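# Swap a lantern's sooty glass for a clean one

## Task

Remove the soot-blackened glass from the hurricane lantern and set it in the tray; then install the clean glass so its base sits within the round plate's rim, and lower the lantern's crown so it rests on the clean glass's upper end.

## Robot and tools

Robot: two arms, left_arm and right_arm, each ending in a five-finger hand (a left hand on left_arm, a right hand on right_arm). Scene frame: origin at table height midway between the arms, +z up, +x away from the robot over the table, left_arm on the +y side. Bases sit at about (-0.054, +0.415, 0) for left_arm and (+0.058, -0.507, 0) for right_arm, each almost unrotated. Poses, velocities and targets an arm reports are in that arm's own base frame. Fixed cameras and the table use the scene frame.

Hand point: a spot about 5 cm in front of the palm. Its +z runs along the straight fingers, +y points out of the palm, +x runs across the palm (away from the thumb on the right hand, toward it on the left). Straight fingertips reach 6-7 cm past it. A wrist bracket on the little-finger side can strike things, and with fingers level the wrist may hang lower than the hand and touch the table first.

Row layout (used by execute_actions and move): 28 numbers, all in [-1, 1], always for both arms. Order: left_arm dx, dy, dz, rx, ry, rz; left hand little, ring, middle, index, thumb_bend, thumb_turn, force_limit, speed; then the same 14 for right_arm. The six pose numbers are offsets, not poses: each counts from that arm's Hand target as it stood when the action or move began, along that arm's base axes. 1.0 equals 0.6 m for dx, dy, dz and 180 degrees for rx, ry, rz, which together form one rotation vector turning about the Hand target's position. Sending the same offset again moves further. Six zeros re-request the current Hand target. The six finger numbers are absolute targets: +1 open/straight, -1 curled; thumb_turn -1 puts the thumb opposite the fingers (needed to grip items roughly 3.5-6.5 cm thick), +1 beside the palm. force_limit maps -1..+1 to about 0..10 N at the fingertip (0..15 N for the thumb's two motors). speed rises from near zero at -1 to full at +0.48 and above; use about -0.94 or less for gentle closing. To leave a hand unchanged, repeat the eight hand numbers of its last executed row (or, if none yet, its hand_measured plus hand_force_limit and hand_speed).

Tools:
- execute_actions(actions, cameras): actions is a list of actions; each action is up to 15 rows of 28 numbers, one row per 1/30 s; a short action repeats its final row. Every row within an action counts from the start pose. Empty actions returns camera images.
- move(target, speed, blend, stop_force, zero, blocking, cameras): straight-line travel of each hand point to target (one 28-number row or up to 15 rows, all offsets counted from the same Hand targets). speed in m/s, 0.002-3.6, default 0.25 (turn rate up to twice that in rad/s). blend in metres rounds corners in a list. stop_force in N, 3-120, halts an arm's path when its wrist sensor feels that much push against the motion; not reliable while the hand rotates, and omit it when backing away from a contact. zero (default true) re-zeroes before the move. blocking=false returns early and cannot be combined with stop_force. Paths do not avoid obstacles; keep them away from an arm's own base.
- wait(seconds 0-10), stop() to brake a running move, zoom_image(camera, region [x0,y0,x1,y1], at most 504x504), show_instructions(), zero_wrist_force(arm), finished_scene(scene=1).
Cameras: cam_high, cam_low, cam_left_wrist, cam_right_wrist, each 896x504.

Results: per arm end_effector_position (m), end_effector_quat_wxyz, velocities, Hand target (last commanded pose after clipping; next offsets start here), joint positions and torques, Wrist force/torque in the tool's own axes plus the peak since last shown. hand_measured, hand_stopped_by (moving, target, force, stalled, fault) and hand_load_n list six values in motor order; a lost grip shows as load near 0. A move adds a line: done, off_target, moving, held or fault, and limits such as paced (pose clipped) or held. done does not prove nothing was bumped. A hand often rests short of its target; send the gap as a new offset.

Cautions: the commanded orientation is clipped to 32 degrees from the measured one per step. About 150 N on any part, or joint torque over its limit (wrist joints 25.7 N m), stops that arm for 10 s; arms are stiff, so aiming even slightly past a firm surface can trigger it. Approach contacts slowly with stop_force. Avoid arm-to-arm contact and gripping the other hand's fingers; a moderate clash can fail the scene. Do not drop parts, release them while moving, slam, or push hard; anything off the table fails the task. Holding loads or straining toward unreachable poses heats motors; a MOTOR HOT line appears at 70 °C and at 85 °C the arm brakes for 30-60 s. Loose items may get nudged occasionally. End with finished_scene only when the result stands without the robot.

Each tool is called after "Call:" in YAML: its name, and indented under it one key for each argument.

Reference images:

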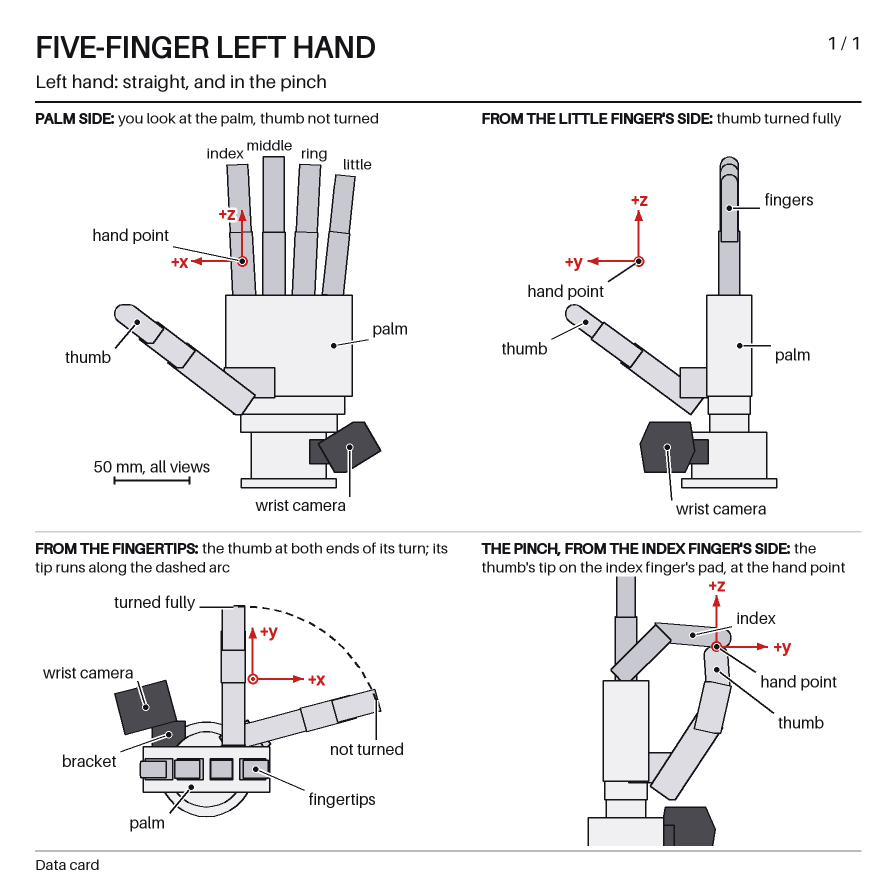

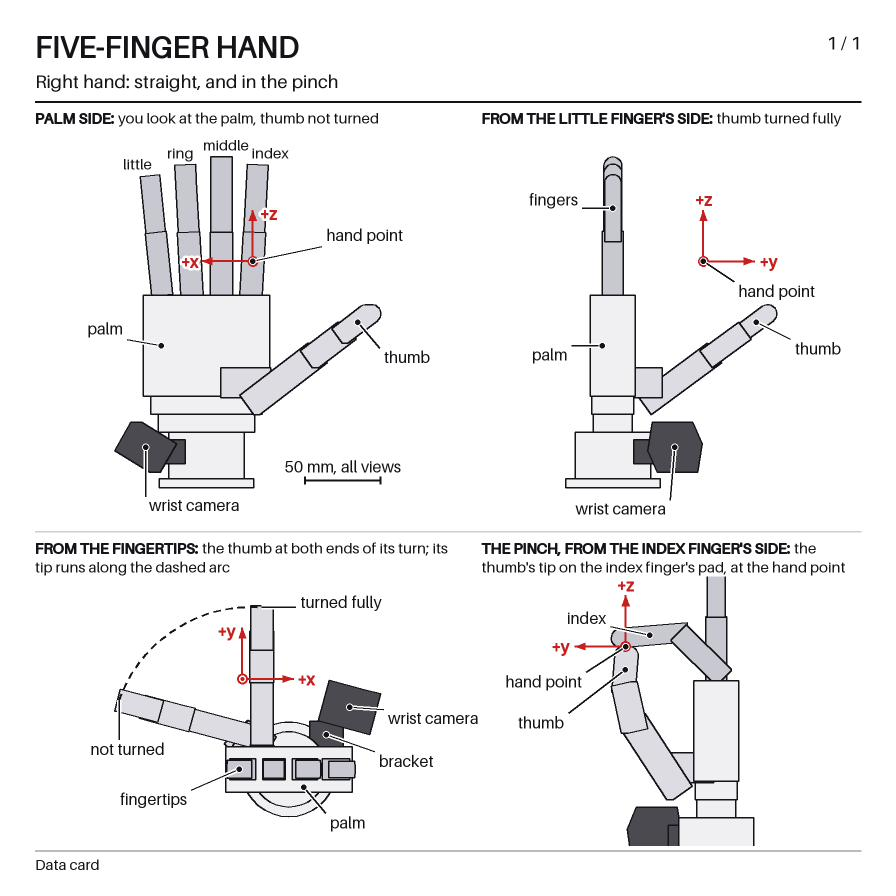

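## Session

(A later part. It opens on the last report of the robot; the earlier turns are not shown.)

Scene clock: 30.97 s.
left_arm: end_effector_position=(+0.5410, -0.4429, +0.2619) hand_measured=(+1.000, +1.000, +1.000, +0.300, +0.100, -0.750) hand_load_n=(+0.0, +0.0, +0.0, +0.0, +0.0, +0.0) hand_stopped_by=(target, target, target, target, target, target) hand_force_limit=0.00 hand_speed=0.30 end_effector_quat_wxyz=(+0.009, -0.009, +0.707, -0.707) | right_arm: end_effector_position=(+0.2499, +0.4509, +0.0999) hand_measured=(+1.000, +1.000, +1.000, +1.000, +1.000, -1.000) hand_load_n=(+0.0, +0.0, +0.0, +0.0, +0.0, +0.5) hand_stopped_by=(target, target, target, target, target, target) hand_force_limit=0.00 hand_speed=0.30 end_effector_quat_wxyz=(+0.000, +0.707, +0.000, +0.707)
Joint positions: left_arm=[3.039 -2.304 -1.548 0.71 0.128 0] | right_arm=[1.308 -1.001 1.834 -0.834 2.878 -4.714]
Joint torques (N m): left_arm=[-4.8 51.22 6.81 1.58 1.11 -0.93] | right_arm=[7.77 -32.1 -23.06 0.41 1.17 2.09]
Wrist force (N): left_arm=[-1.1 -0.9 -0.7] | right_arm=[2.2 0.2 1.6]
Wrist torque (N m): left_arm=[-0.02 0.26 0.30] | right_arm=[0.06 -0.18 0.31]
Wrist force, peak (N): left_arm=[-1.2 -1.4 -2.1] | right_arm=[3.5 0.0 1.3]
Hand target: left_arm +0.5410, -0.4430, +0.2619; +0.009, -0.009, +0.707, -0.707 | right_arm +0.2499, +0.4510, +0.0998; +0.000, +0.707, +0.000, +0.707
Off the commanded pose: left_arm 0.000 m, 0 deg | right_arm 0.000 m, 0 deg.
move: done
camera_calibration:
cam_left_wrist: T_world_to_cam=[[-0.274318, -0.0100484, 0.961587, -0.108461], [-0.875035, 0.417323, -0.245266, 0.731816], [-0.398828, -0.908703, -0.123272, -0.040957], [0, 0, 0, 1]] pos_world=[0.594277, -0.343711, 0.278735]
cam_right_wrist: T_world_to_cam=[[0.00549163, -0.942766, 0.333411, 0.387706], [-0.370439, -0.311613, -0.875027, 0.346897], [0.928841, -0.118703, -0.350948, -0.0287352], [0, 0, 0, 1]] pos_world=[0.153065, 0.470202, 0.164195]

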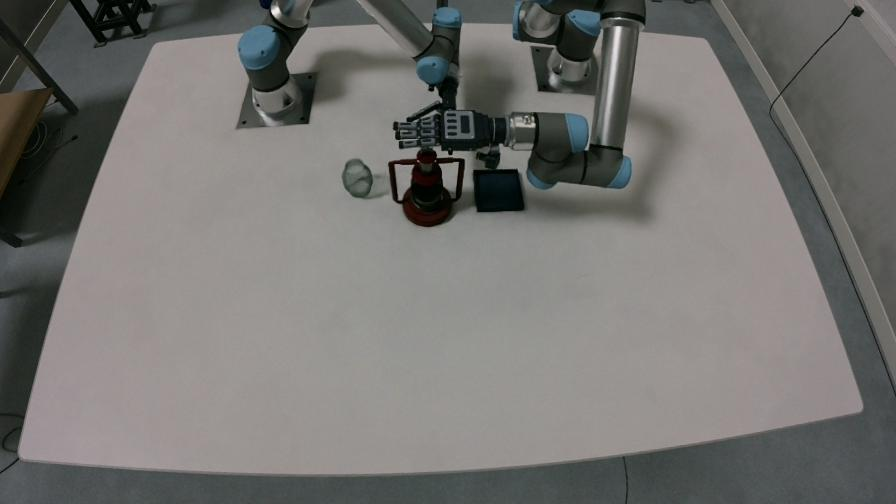

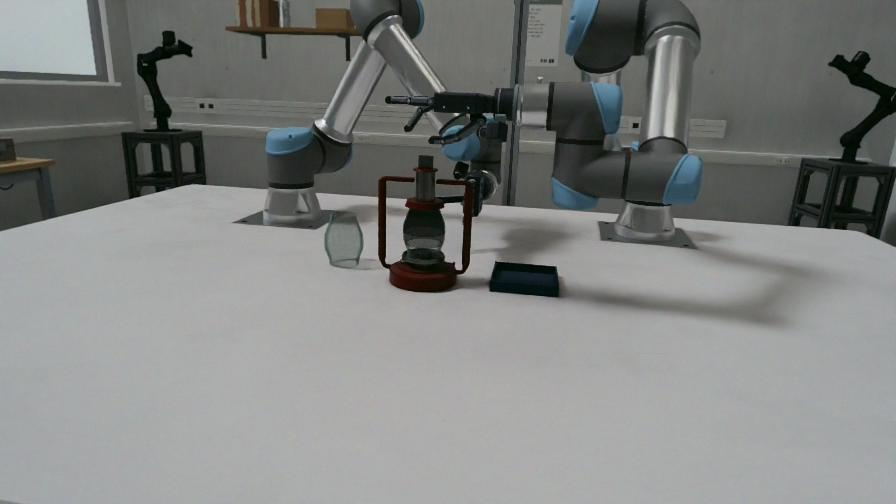

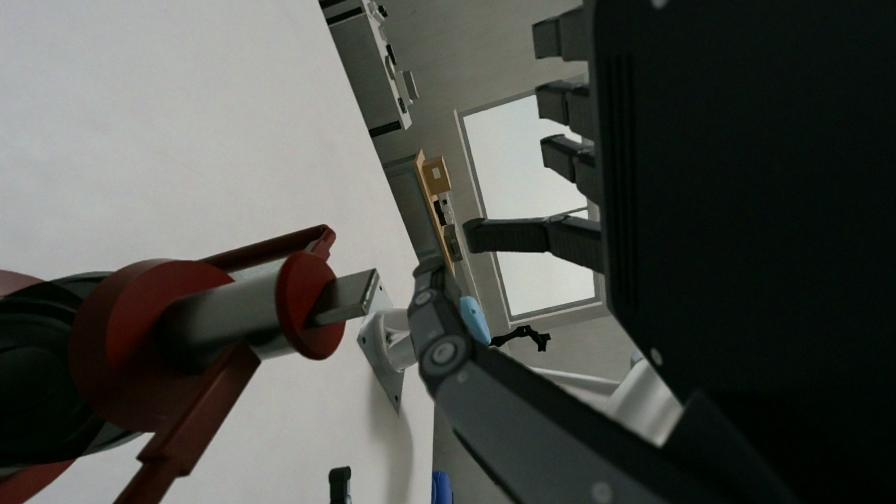

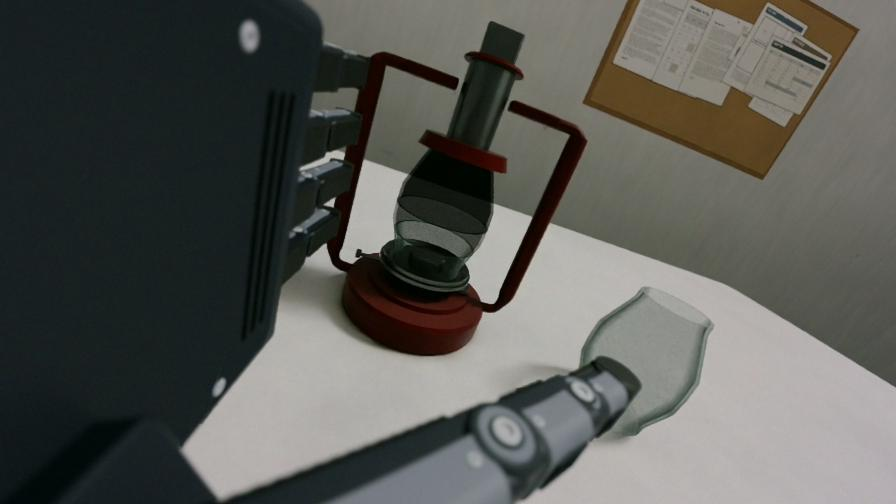

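Call:
move:
  target: [0,0.0212,-0.0333,0,0,0,1,1,1,0.3,0.1,-0.75,0,0.3,0,0,0,0,0,0,1,1,1,1,1,-1,0,0.3]
  cameras: ["all"]
  speed: 0.1

Call:
zoom_image:
  camera: "cam_left_wrist"
  region: [320, 170, 520, 320]

Call:
zoom_image:
  camera: "cam_low"
  region: [380, 90, 500, 190]

Call:
zoom_image:
  camera: "cam_high"
  region: [380, 90, 500, 190]

Scene clock: 34.07 s.
left_arm: end_effector_position=(+0.5410, -0.4302, +0.2418) hand_measured=(+1.000, +1.000, +1.000, +0.300, +0.100, -0.750) hand_load_n=(+0.0, +0.0, +0.0, +0.0, +0.0, +0.5) hand_stopped_by=(target, target, target, target, target, target) hand_force_limit=0.00 hand_speed=0.30 end_effector_quat_wxyz=(+0.009, -0.010, +0.707, -0.707) | right_arm: end_effector_position=(+0.2499, +0.4510, +0.0998) hand_measured=(+1.000, +1.000, +1.000, +1.000, +1.000, -1.000) hand_load_n=(+0.0, +0.0, +0.0, +0.0, +0.0, +0.0) hand_stopped_by=(target, target, target, target, target, target) hand_force_limit=0.00 hand_speed=0.30 end_effector_quat_wxyz=(+0.000, +0.707, +0.000, +0.707)
Joint positions: left_arm=[3.061 -2.329 -1.568 0.754 0.107 0.001] | right_arm=[1.308 -1.001 1.833 -0.834 2.878 -4.713]
Joint torques (N m): left_arm=[-5.48 54 26.72 1.9 1.54 -1.59] | right_arm=[9.04 -32.61 -22.66 -0.53 -0.55 2.5]
Wrist force (N): left_arm=[-1.3 -0.9 -0.6] | right_arm=[2.3 0.4 1.8]
Wrist torque (N m): left_arm=[-0.04 0.31 0.27] | right_arm=[0.07 -0.19 0.26]
Wrist force, peak (N): left_arm=[-1.5 -0.7 -0.8] | right_arm=[2.7 0.2 1.9]
Hand target: left_arm +0.5410, -0.4303, +0.2419; +0.009, -0.009, +0.707, -0.707 | right_arm +0.2499, +0.4510, +0.0998; +0.000, +0.707, +0.000, +0.707
Off the commanded pose: left_arm 0.000 m, 0 deg | right_arm 0.000 m, 0 deg.
move: done
camera_calibration:
cam_left_wrist: T_world_to_cam=[[-0.273978, -0.0101066, 0.961683, -0.0892535], [-0.875156, 0.41726, -0.244942, 0.721596], [-0.398796, -0.908731, -0.123165, -0.0320408], [0, 0, 0, 1]] pos_world=[0.594277, -0.331112, 0.258636]
cam_right_wrist: T_world_to_cam=[[0.0055469, -0.942887, 0.333067, 0.387937], [-0.370349, -0.311325, -0.875168, 0.346716], [0.928876, -0.118497, -0.350924, -0.0288638], [0, 0, 0, 1]] pos_world=[0.153065, 0.470301, 0.164096]

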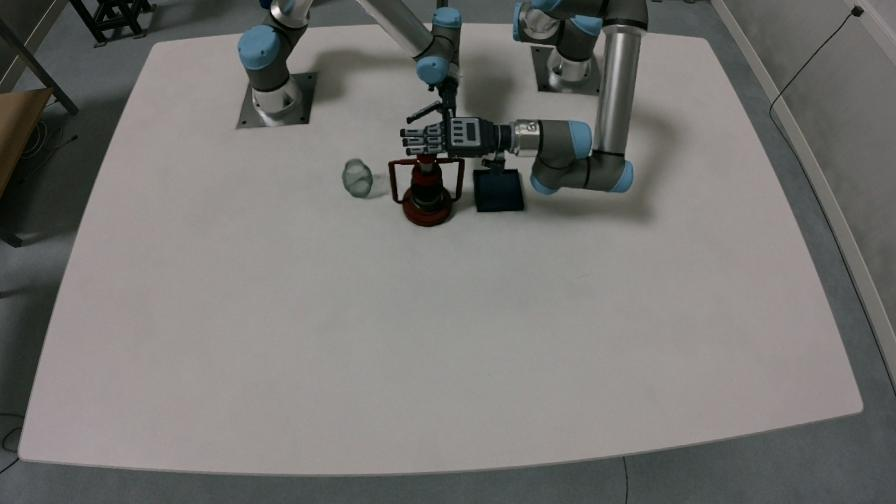

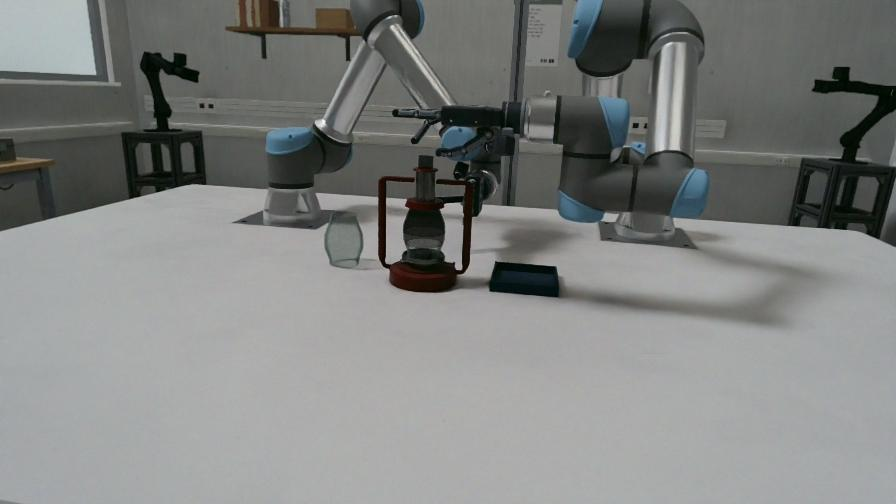

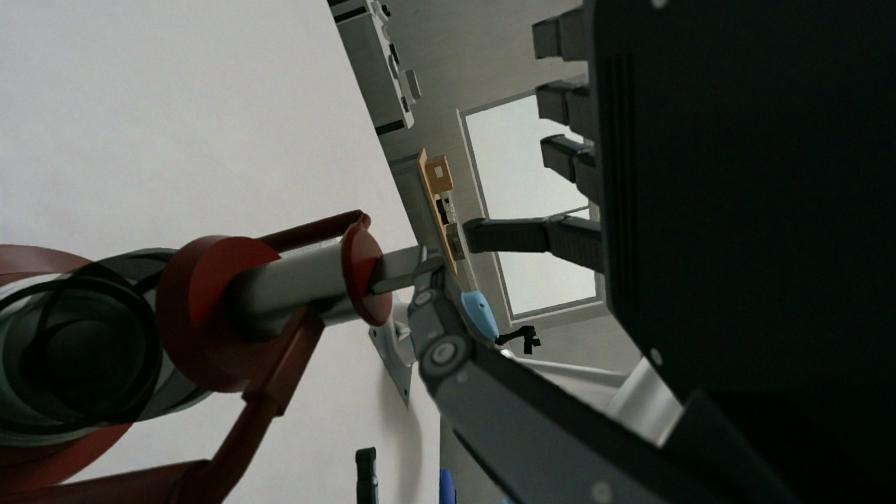

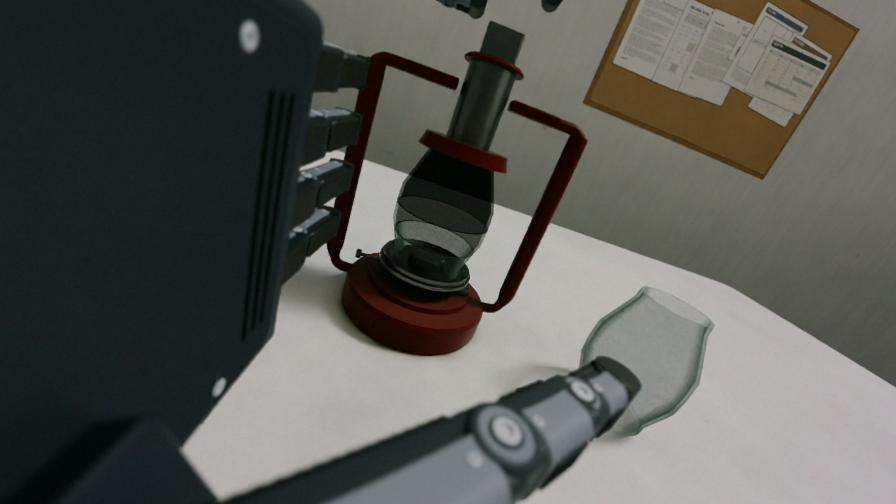

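Scaled by 2.520 from the camera's 896x504 image, which has a finer 1280x720 frame.

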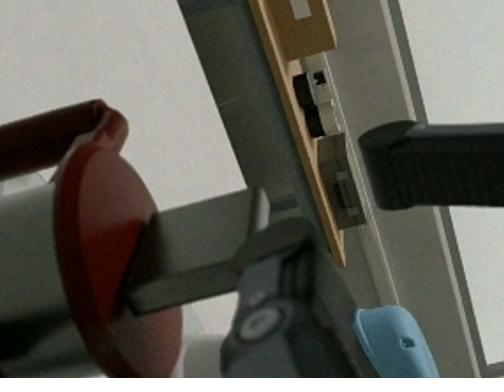

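Scaled by 4.200 from the camera's 896x504 image, which has a finer 1280x720 frame.

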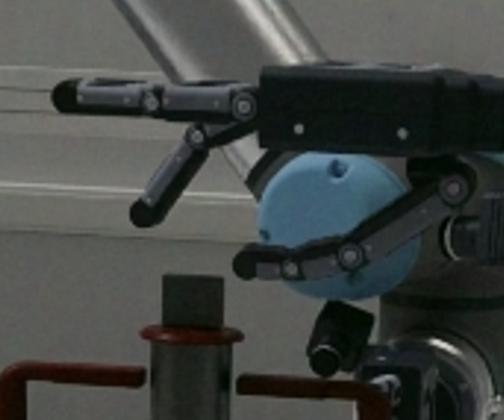

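Scaled by 4.200 from the camera's 896x504 image, which has a finer 1280x720 frame.

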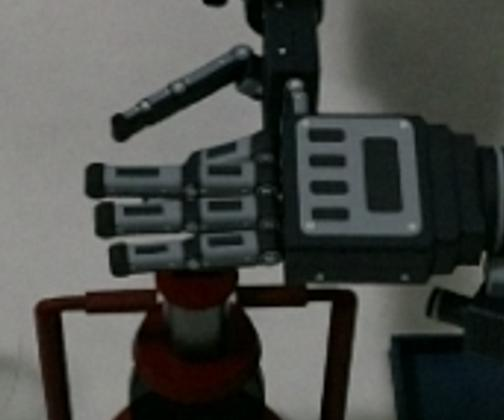

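Call:
move:
  target: [0,0,-0.0267,0,0,0,1,1,1,0.3,0.1,-0.62,0,0.3,0,0,0,0,0,0,1,1,1,1,1,-1,0,0.3]
  cameras: ["cam_low","cam_high","cam_left_wrist"]
  speed: 0.06

Call:
zoom_image:
  camera: "cam_left_wrist"
  region: [320, 170, 520, 320]

Call:
zoom_image:
  camera: "cam_low"
  region: [380, 90, 500, 190]

Scene clock: 35.67 s.
left_arm: end_effector_position=(+0.5410, -0.4303, +0.2258) hand_measured=(+1.000, +1.000, +1.000, +0.300, +0.100, -0.620) hand_load_n=(+0.0, +0.0, -0.5, +0.0, +0.0, +0.0) hand_stopped_by=(target, target, target, target, target, target) hand_force_limit=0.00 hand_speed=0.30 end_effector_quat_wxyz=(+0.009, -0.010, +0.707, -0.707) | right_arm: end_effector_position=(+0.2499, +0.4510, +0.0998) hand_measured=(+1.000, +1.000, +1.000, +1.000, +1.000, -1.000) hand_load_n=(+0.0, +0.0, +0.0, +0.0, +0.0, +0.5) hand_stopped_by=(target, target, target, target, target, target) hand_force_limit=0.00 hand_speed=0.30 end_effector_quat_wxyz=(+0.000, +0.707, +0.000, +0.707)
Joint positions: left_arm=[3.061 -2.355 -1.571 0.783 0.107 0.001] | right_arm=[1.308 -1.001 1.833 -0.834 2.878 -4.713]
Joint torques (N m): left_arm=[-4.35 53.99 25.79 1.5 1.06 -1.68] | right_arm=[9.15 -32.65 -22.21 0.81 -0.54 2.57]
Wrist force (N): left_arm=[-1.3 -1.3 -0.4] | right_arm=[2.4 0.4 1.8]
Wrist torque (N m): left_arm=[-0.09 0.32 0.27] | right_arm=[0.06 -0.19 0.26]
Wrist force, peak (N): left_arm=[-1.3 -1.9 -0.6] | right_arm=[2.6 0.4 2.2]
Hand target: left_arm +0.5410, -0.4303, +0.2259; +0.009, -0.009, +0.707, -0.707 | right_arm +0.2499, +0.4510, +0.0998; +0.000, +0.707, +0.000, +0.707
Off the commanded pose: left_arm 0.000 m, 0 deg | right_arm 0.000 m, 0 deg.
move: done
camera_calibration:
cam_left_wrist: T_world_to_cam=[[-0.274003, -0.0100954, 0.961676, -0.0737777], [-0.875131, 0.417299, -0.244964, 0.717568], [-0.398833, -0.908713, -0.123176, -0.0340332], [0, 0, 0, 1]] pos_world=[0.594177, -0.331112, 0.242536]
Images, in order (width x height): cam_high 896x504, cam_low 896x504, cam_left_wrist 896x504.

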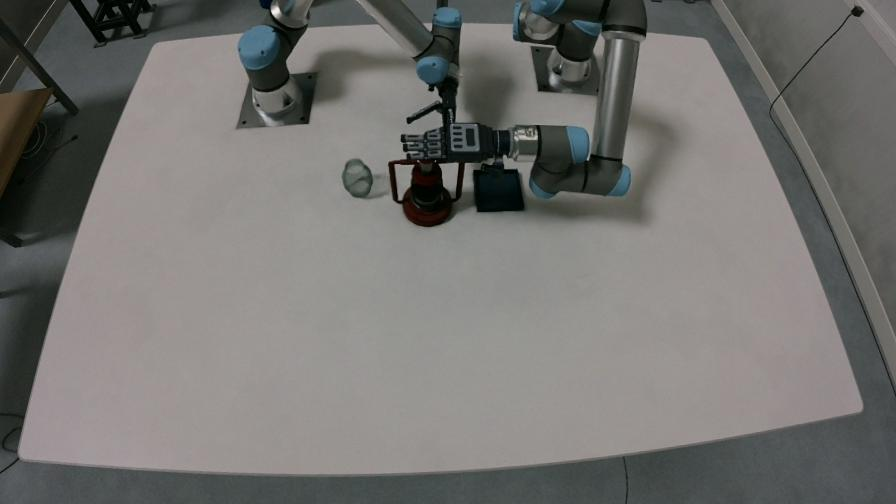

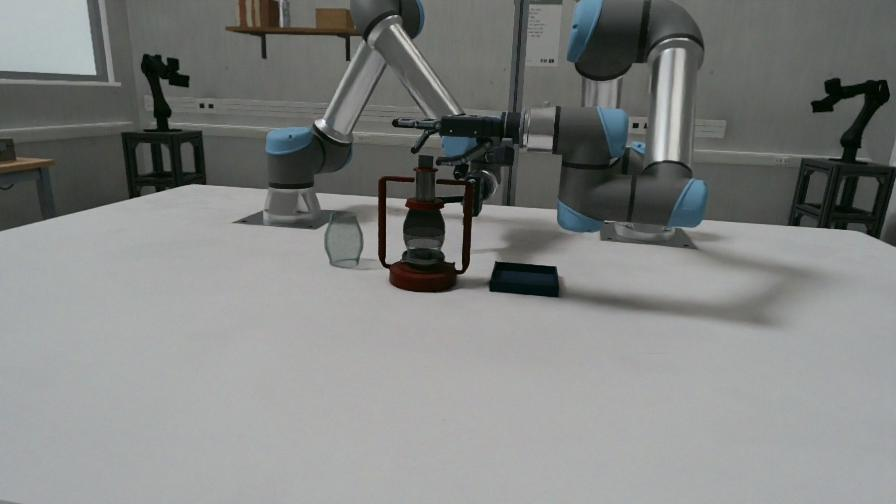

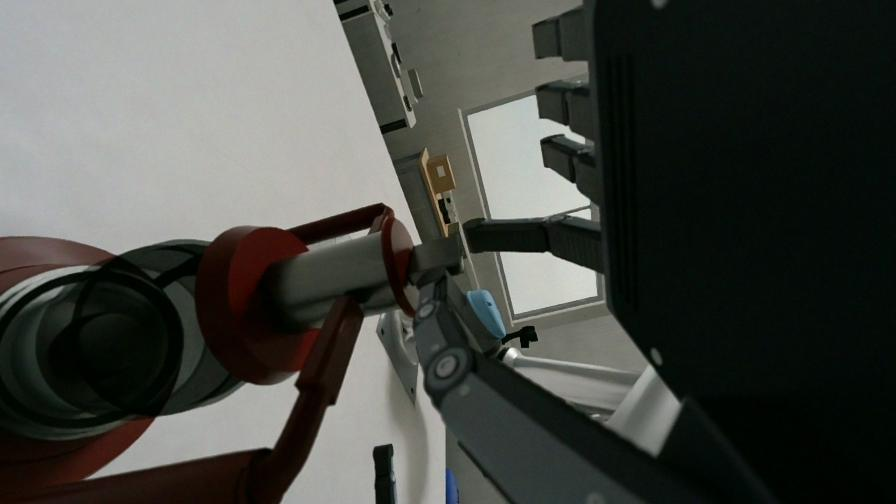

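Scaled by 2.520 from the camera's 896x504 image, which has a finer 1280x720 frame.

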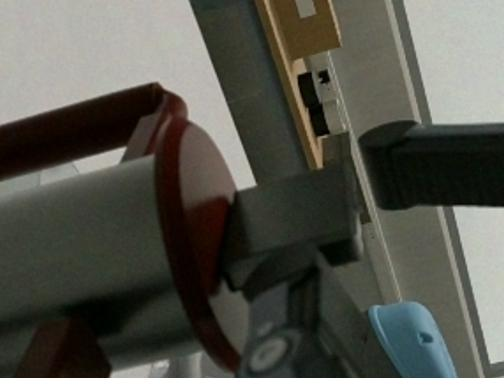

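Scaled by 4.200 from the camera's 896x504 image, which has a finer 1280x720 frame.

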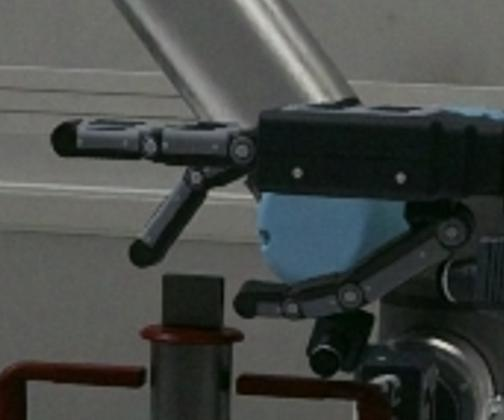

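Call:
move:
  target:
    - [0,0,0.08,0,0,0,1,1,1,0.3,0.1,-0.62,0,0.3,0,0,0,0,0,0,1,1,1,1,1,-1,0,0.3]
    - [0,0,0.08,0.1111,0.0029,0,1,1,1,0.3,0.1,-0.62,0,0.3,0,0,0,0,0,0,1,1,1,1,1,-1,0,0.3]
  cameras: ["all"]
  speed: 0.08

Call:
zoom_image:
  camera: "cam_left_wrist"
  region: [270, 170, 520, 360]

Call:
zoom_image:
  camera: "cam_low"
  region: [380, 70, 520, 190]

Scene clock: 43.37 s.
left_arm: end_effector_position=(+0.5410, -0.4303, +0.2740) hand_measured=(+1.000, +1.000, +1.000, +0.300, +0.100, -0.620) hand_load_n=(+0.0, -0.5, +0.0, +0.0, +0.0, +0.0) hand_stopped_by=(target, target, target, target, target, target) hand_force_limit=0.00 hand_speed=0.30 end_effector_quat_wxyz=(+0.007, -0.011, +0.819, -0.574) | right_arm: end_effector_position=(+0.2499, +0.4510, +0.0998) hand_measured=(+1.000, +1.000, +1.000, +1.000, +1.000, -1.000) hand_load_n=(+0.0, +0.0, +0.0, +0.0, +0.0, +0.0) hand_stopped_by=(target, target, target, target, target, target) hand_force_limit=0.00 hand_speed=0.30 end_effector_quat_wxyz=(+0.000, +0.707, +0.000, +0.707)
Joint positions: left_arm=[3 -1.941 -1.689 -0.654 0.386 1.112] | right_arm=[1.308 -1.001 1.833 -0.834 2.878 -4.713]
Joint torques (N m): left_arm=[7.91 30.67 11.68 3.13 -1.06 -1.75] | right_arm=[8.38 -32.41 -22.41 0.83 -0.57 2.52]
Wrist force (N): left_arm=[-1.4 -0.8 -0.7] | right_arm=[2.4 0.2 1.6]
Wrist torque (N m): left_arm=[0.04 0.35 0.15] | right_arm=[0.05 -0.20 0.26]
Wrist force, peak (N): left_arm=[-1.0 -1.8 -0.5] | right_arm=[2.5 0.3 2.2]
Hand target: left_arm +0.5410, -0.4303, +0.2739; +0.007, -0.011, +0.819, -0.573 | right_arm +0.2499, +0.4510, +0.0998; +0.000, +0.707, +0.000, +0.707
Off the commanded pose: left_arm 0.000 m, 0 deg | right_arm 0.000 m, 0 deg.
move: done
camera_calibration:
cam_left_wrist: T_world_to_cam=[[-0.266095, -0.338522, 0.90255, -0.249588], [-0.876421, 0.474802, -0.0803055, 0.709845], [-0.401347, -0.812383, -0.42303, 0.0968701], [0, 0, 0, 1]] pos_world=[0.594587, -0.342831, 0.323249]
cam_right_wrist: T_world_to_cam=[[0.0055469, -0.942887, 0.333067, 0.387937], [-0.370349, -0.311325, -0.875168, 0.346716], [0.928876, -0.118497, -0.350924, -0.0288638], [0, 0, 0, 1]] pos_world=[0.153065, 0.470301, 0.164096]

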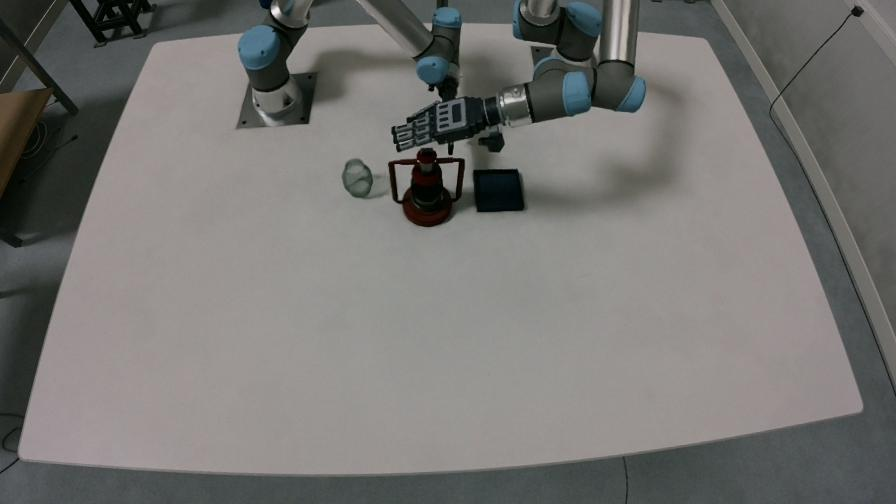

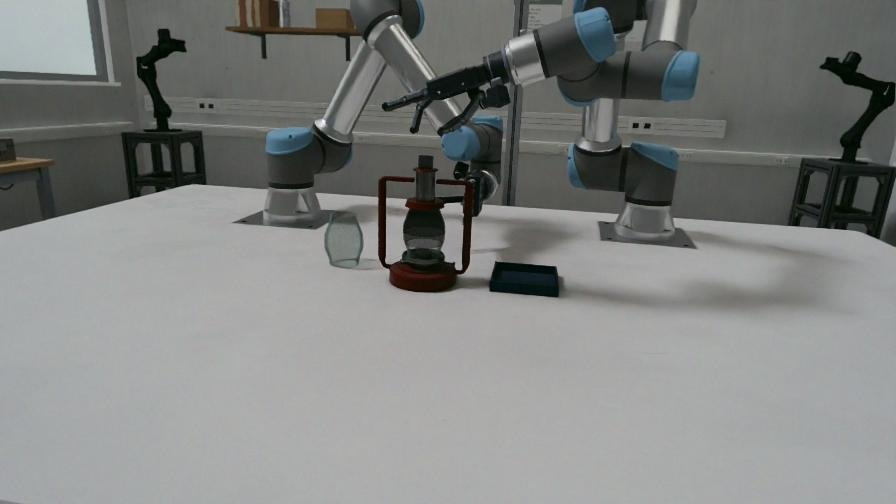

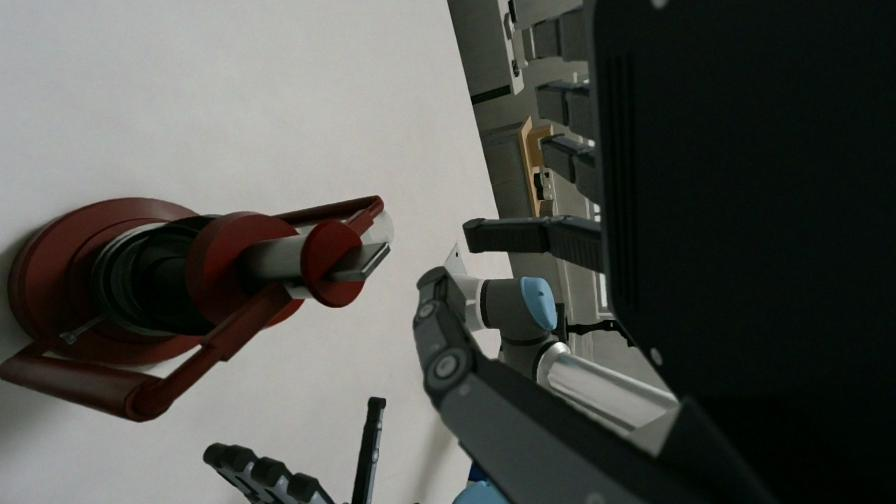

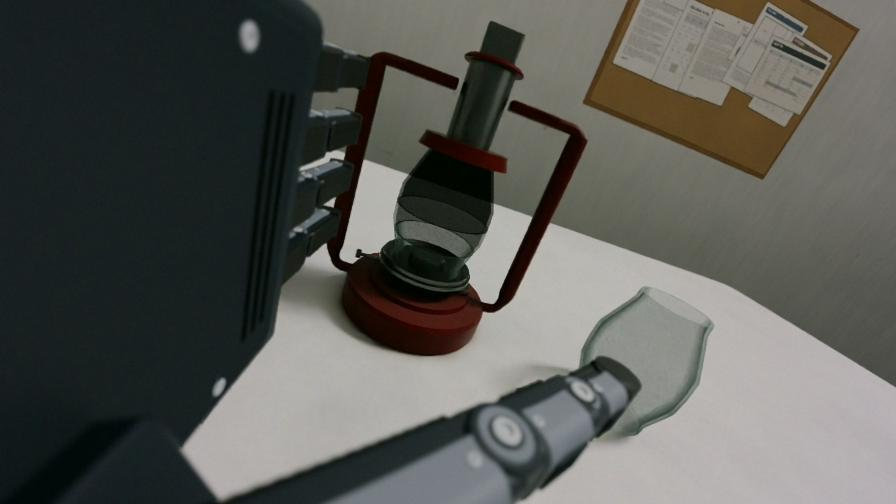

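Scaled by 2.016 from the camera's 896x504 image, which has a finer 1280x720 frame.

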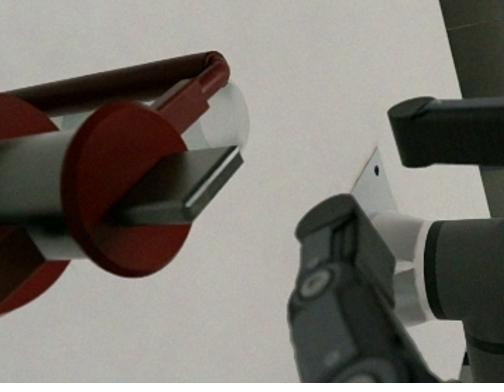

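Scaled by 3.600 from the camera's 896x504 image, which has a finer 1280x720 frame.

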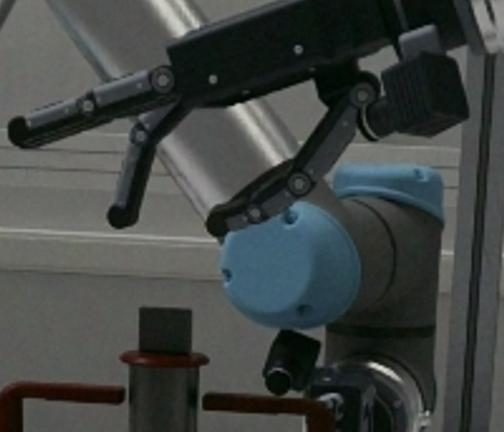

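Call:
move:
  target: [0,-0.0033,-0.05,0,0,0,1,1,1,0.3,0.1,-0.62,0,0.3,0,0,0,0,0,0,1,1,1,1,1,-1,0,0.3]
  cameras: ["all"]
  speed: 0.08

Call:
zoom_image:
  camera: "cam_left_wrist"
  region: [320, 170, 520, 320]

Call:
zoom_image:
  camera: "cam_low"
  region: [380, 90, 500, 190]

Call:
zoom_image:
  camera: "cam_high"
  region: [380, 90, 500, 190]

Scene clock: 44.50 s.
left_arm: end_effector_position=(+0.5409, -0.4323, +0.2438) hand_measured=(+1.000, +1.000, +1.000, +0.300, +0.100, -0.620) hand_load_n=(+0.0, +0.0, +0.0, +0.0, +0.0, +0.0) hand_stopped_by=(target, target, target, target, target, target) hand_force_limit=0.00 hand_speed=0.30 end_effector_quat_wxyz=(+0.007, -0.011, +0.819, -0.573) | right_arm: end_effector_position=(+0.2499, +0.4510, +0.0998) hand_measured=(+1.000, +1.000, +1.000, +1.000, +1.000, -1.000) hand_load_n=(+0.0, +0.0, +0.0, +0.0, +0.0, +0.5) hand_stopped_by=(target, target, target, target, target, target) hand_force_limit=0.00 hand_speed=0.30 end_effector_quat_wxyz=(+0.000, +0.707, +0.000, +0.707)
Joint positions: left_arm=[2.997 -1.98 -1.723 -0.574 0.387 1.104] | right_arm=[1.308 -1.001 1.833 -0.834 2.878 -4.713]
Joint torques (N m): left_arm=[-0.21 45.99 31.37 0.46 -0.32 -0.46] | right_arm=[8.76 -32.54 -22.31 0.85 -0.58 2.51]
Wrist force (N): left_arm=[-1.3 -0.9 -0.8] | right_arm=[2.6 0.2 1.9]
Wrist torque (N m): left_arm=[0.05 0.34 0.22] | right_arm=[0.05 -0.23 0.27]
Wrist force, peak (N): left_arm=[-1.2 -1.7 -0.9] | right_arm=[2.5 0.2 2.1]
Hand target: left_arm +0.5410, -0.4323, +0.2439; +0.007, -0.011, +0.819, -0.573 | right_arm +0.2499, +0.4510, +0.0998; +0.000, +0.707, +0.000, +0.707
Off the commanded pose: left_arm 0.000 m, 0 deg | right_arm 0.000 m, 0 deg.
move: done
camera_calibration:
cam_left_wrist: T_world_to_cam=[[-0.265413, -0.338776, 0.902655, -0.223436], [-0.876581, 0.474623, -0.079615, 0.708058], [-0.401449, -0.812381, -0.422936, 0.0825022], [0, 0, 0, 1]] pos_world=[0.594488, -0.344732, 0.292951]
cam_right_wrist: T_world_to_cam=[[0.0055469, -0.942887, 0.333067, 0.387937], [-0.370349, -0.311325, -0.875168, 0.346716], [0.928876, -0.118497, -0.350924, -0.0288638], [0, 0, 0, 1]] pos_world=[0.153065, 0.470301, 0.164096]

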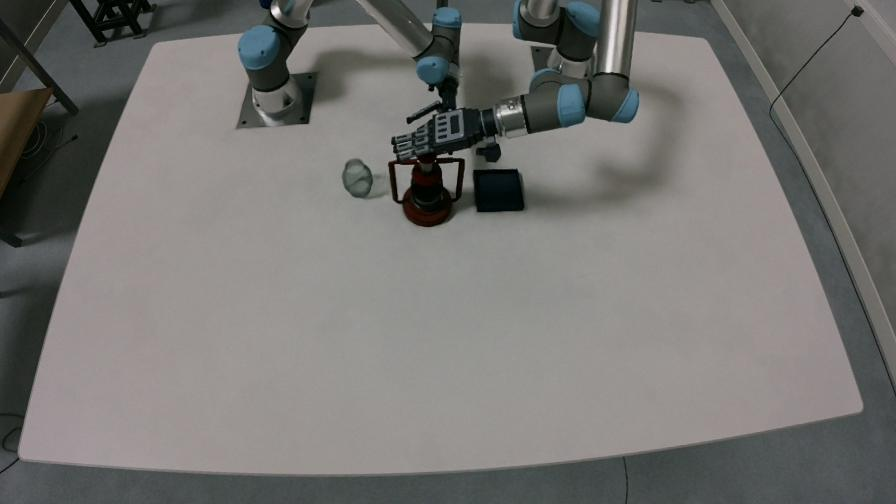

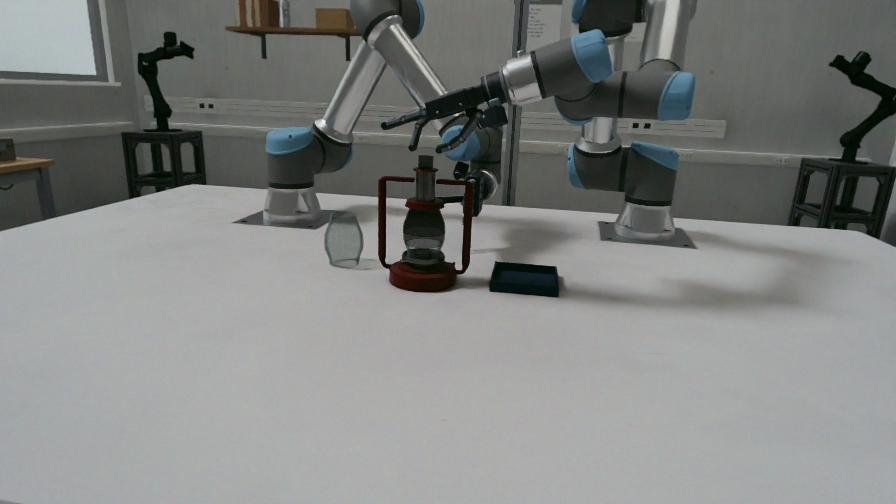

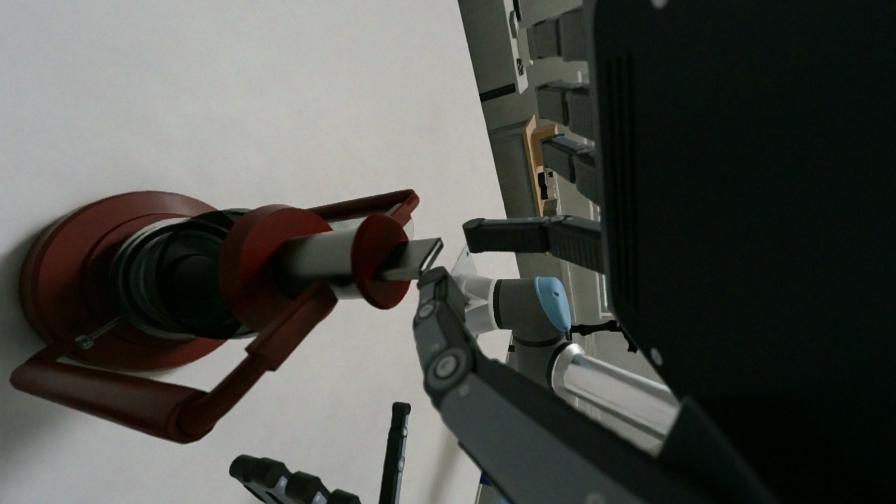

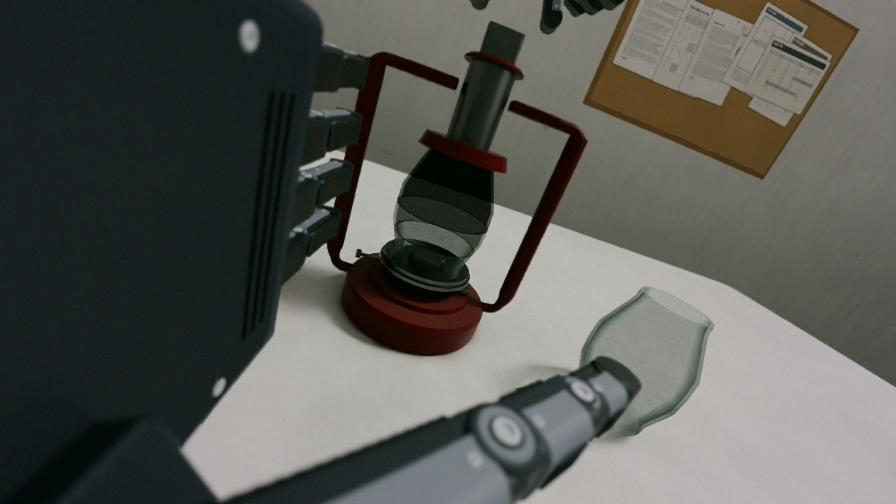

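Scaled by 2.520 from the camera's 896x504 image, which has a finer 1280x720 frame.

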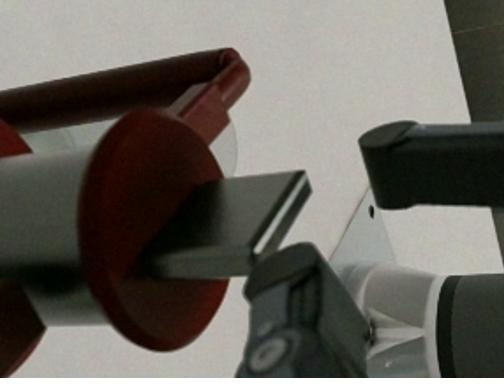

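Scaled by 4.200 from the camera's 896x504 image, which has a finer 1280x720 frame.

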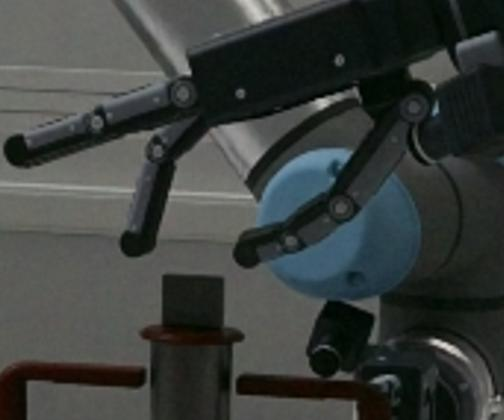

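Scaled by 4.200 from the camera's 896x504 image, which has a finer 1280x720 frame.

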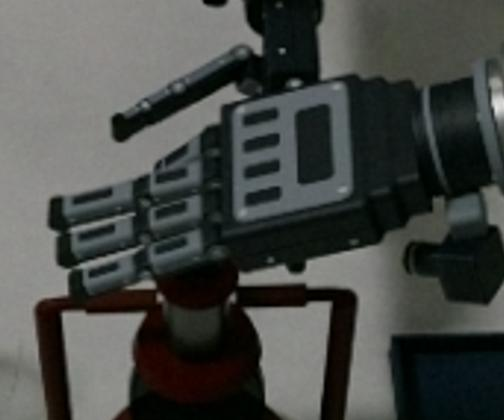

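Call:
move:
  target: [0,0,-0.0377,0,0,0,1,1,1,0.3,0.1,-0.62,0,0.3,0,0,0,0,0,0,1,1,1,1,1,-1,0,0.3]
  cameras: ["cam_low","cam_left_wrist"]
  speed: 0.06

Call:
zoom_image:
  camera: "cam_left_wrist"
  region: [320, 170, 520, 320]

Call:
zoom_image:
  camera: "cam_low"
  region: [380, 90, 500, 190]

Scene clock: 45.63 s.
left_arm: end_effector_position=(+0.5409, -0.4322, +0.2211) hand_measured=(+1.000, +1.000, +1.000, +0.300, +0.100, -0.620) hand_load_n=(-0.5, +0.0, +0.0, -0.5, +0.0, -0.5) hand_stopped_by=(target, target, target, target, target, target) hand_force_limit=0.00 hand_speed=0.30 end_effector_quat_wxyz=(+0.007, -0.011, +0.819, -0.573) end_effector_velocity=(+0.000, +0.000, +0.001) end_effector_angular_velocity=(+0.001, +0.002, +0.000) | right_arm: end_effector_position=(+0.2499, +0.4510, +0.0998) hand_measured=(+1.000, +1.000, +1.000, +1.000, +1.000, -1.000) hand_load_n=(+0.0, +0.0, +0.0, +0.0, +0.0, +0.5) hand_stopped_by=(target, target, target, target, target, target) hand_force_limit=0.00 hand_speed=0.30 end_effector_quat_wxyz=(+0.000, +0.707, +0.000, +0.707)
Joint positions: left_arm=[2.997 -2.01 -1.746 -0.521 0.387 1.104] | right_arm=[1.308 -1.001 1.833 -0.834 2.878 -4.713]
Joint velocities: left_arm=[0 0.002 0.002 -0.005 0 0] | right_arm=[within noise]
Joint torques (N m): left_arm=[5.68 45.23 30.2 0.62 -2.14 -1.83] | right_arm=[8.45 -32.55 -22.49 0.89 -0.45 2.49]
Wrist force (N): left_arm=[-1.2 -0.8 -0.7] | right_arm=[2.2 0.1 1.9]
Wrist torque (N m): left_arm=[0.06 0.31 0.21] | right_arm=[0.02 -0.18 0.24]
Wrist force, peak (N): left_arm=[-1.3 -2.0 -1.0] | right_arm=[2.4 0.4 2.1]
Hand target: left_arm +0.5410, -0.4323, +0.2212; +0.007, -0.011, +0.819, -0.573 | right_arm +0.2499, +0.4510, +0.0998; +0.000, +0.707, +0.000, +0.707
Off the commanded pose: left_arm 0.000 m, 0 deg | right_arm 0.000 m, 0 deg.
move: done
camera_calibration:
cam_left_wrist: T_world_to_cam=[[-0.265492, -0.338733, 0.902648, -0.202972], [-0.876557, 0.474653, -0.0796967, 0.706277], [-0.401449, -0.812382, -0.422936, 0.0729435], [0, 0, 0, 1]] pos_world=[0.594488, -0.344732, 0.270351]
Images, in order (width x height): cam_low 896x504, cam_left_wrist 896x504.

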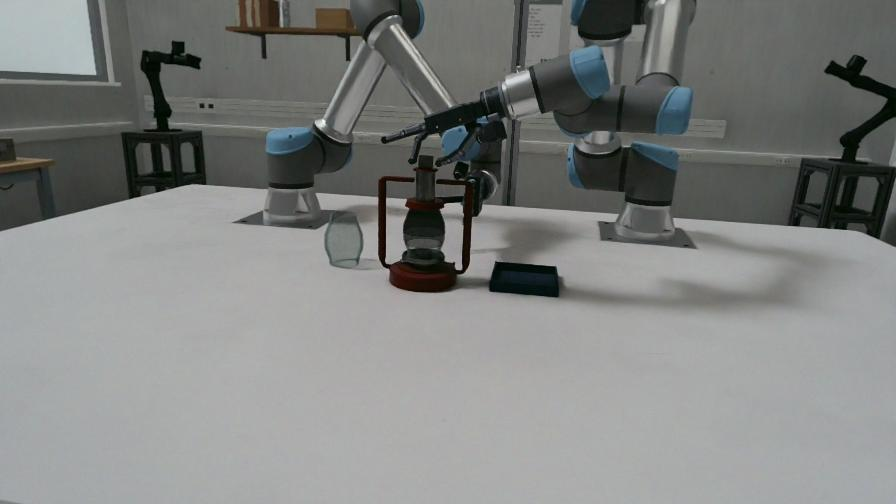

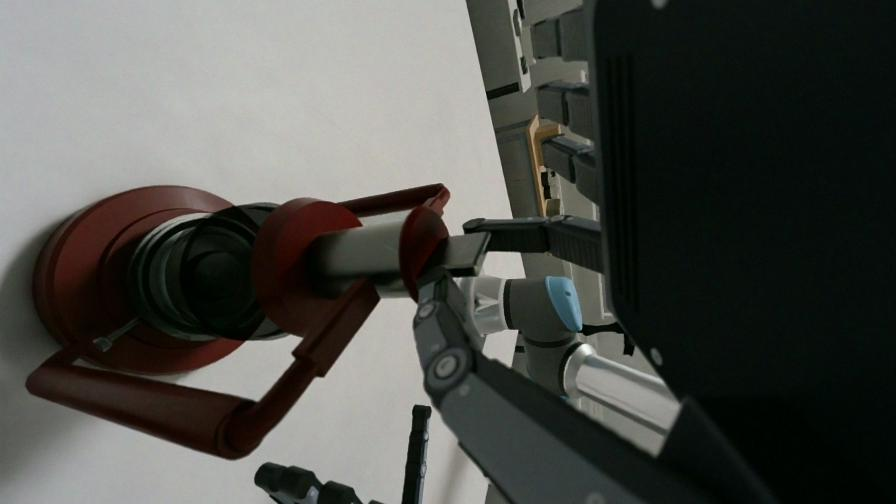

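Scaled by 2.520 from the camera's 896x504 image, which has a finer 1280x720 frame.

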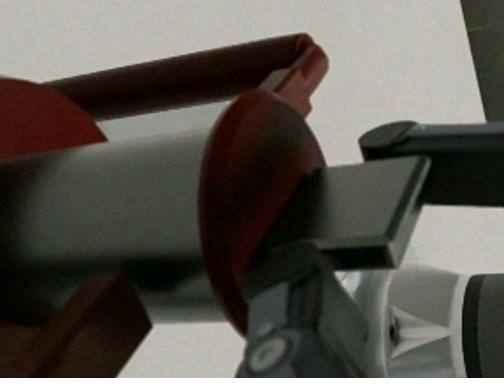

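Scaled by 4.200 from the camera's 896x504 image, which has a finer 1280x720 frame.

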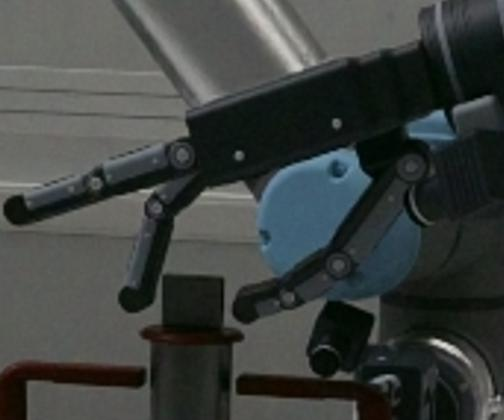

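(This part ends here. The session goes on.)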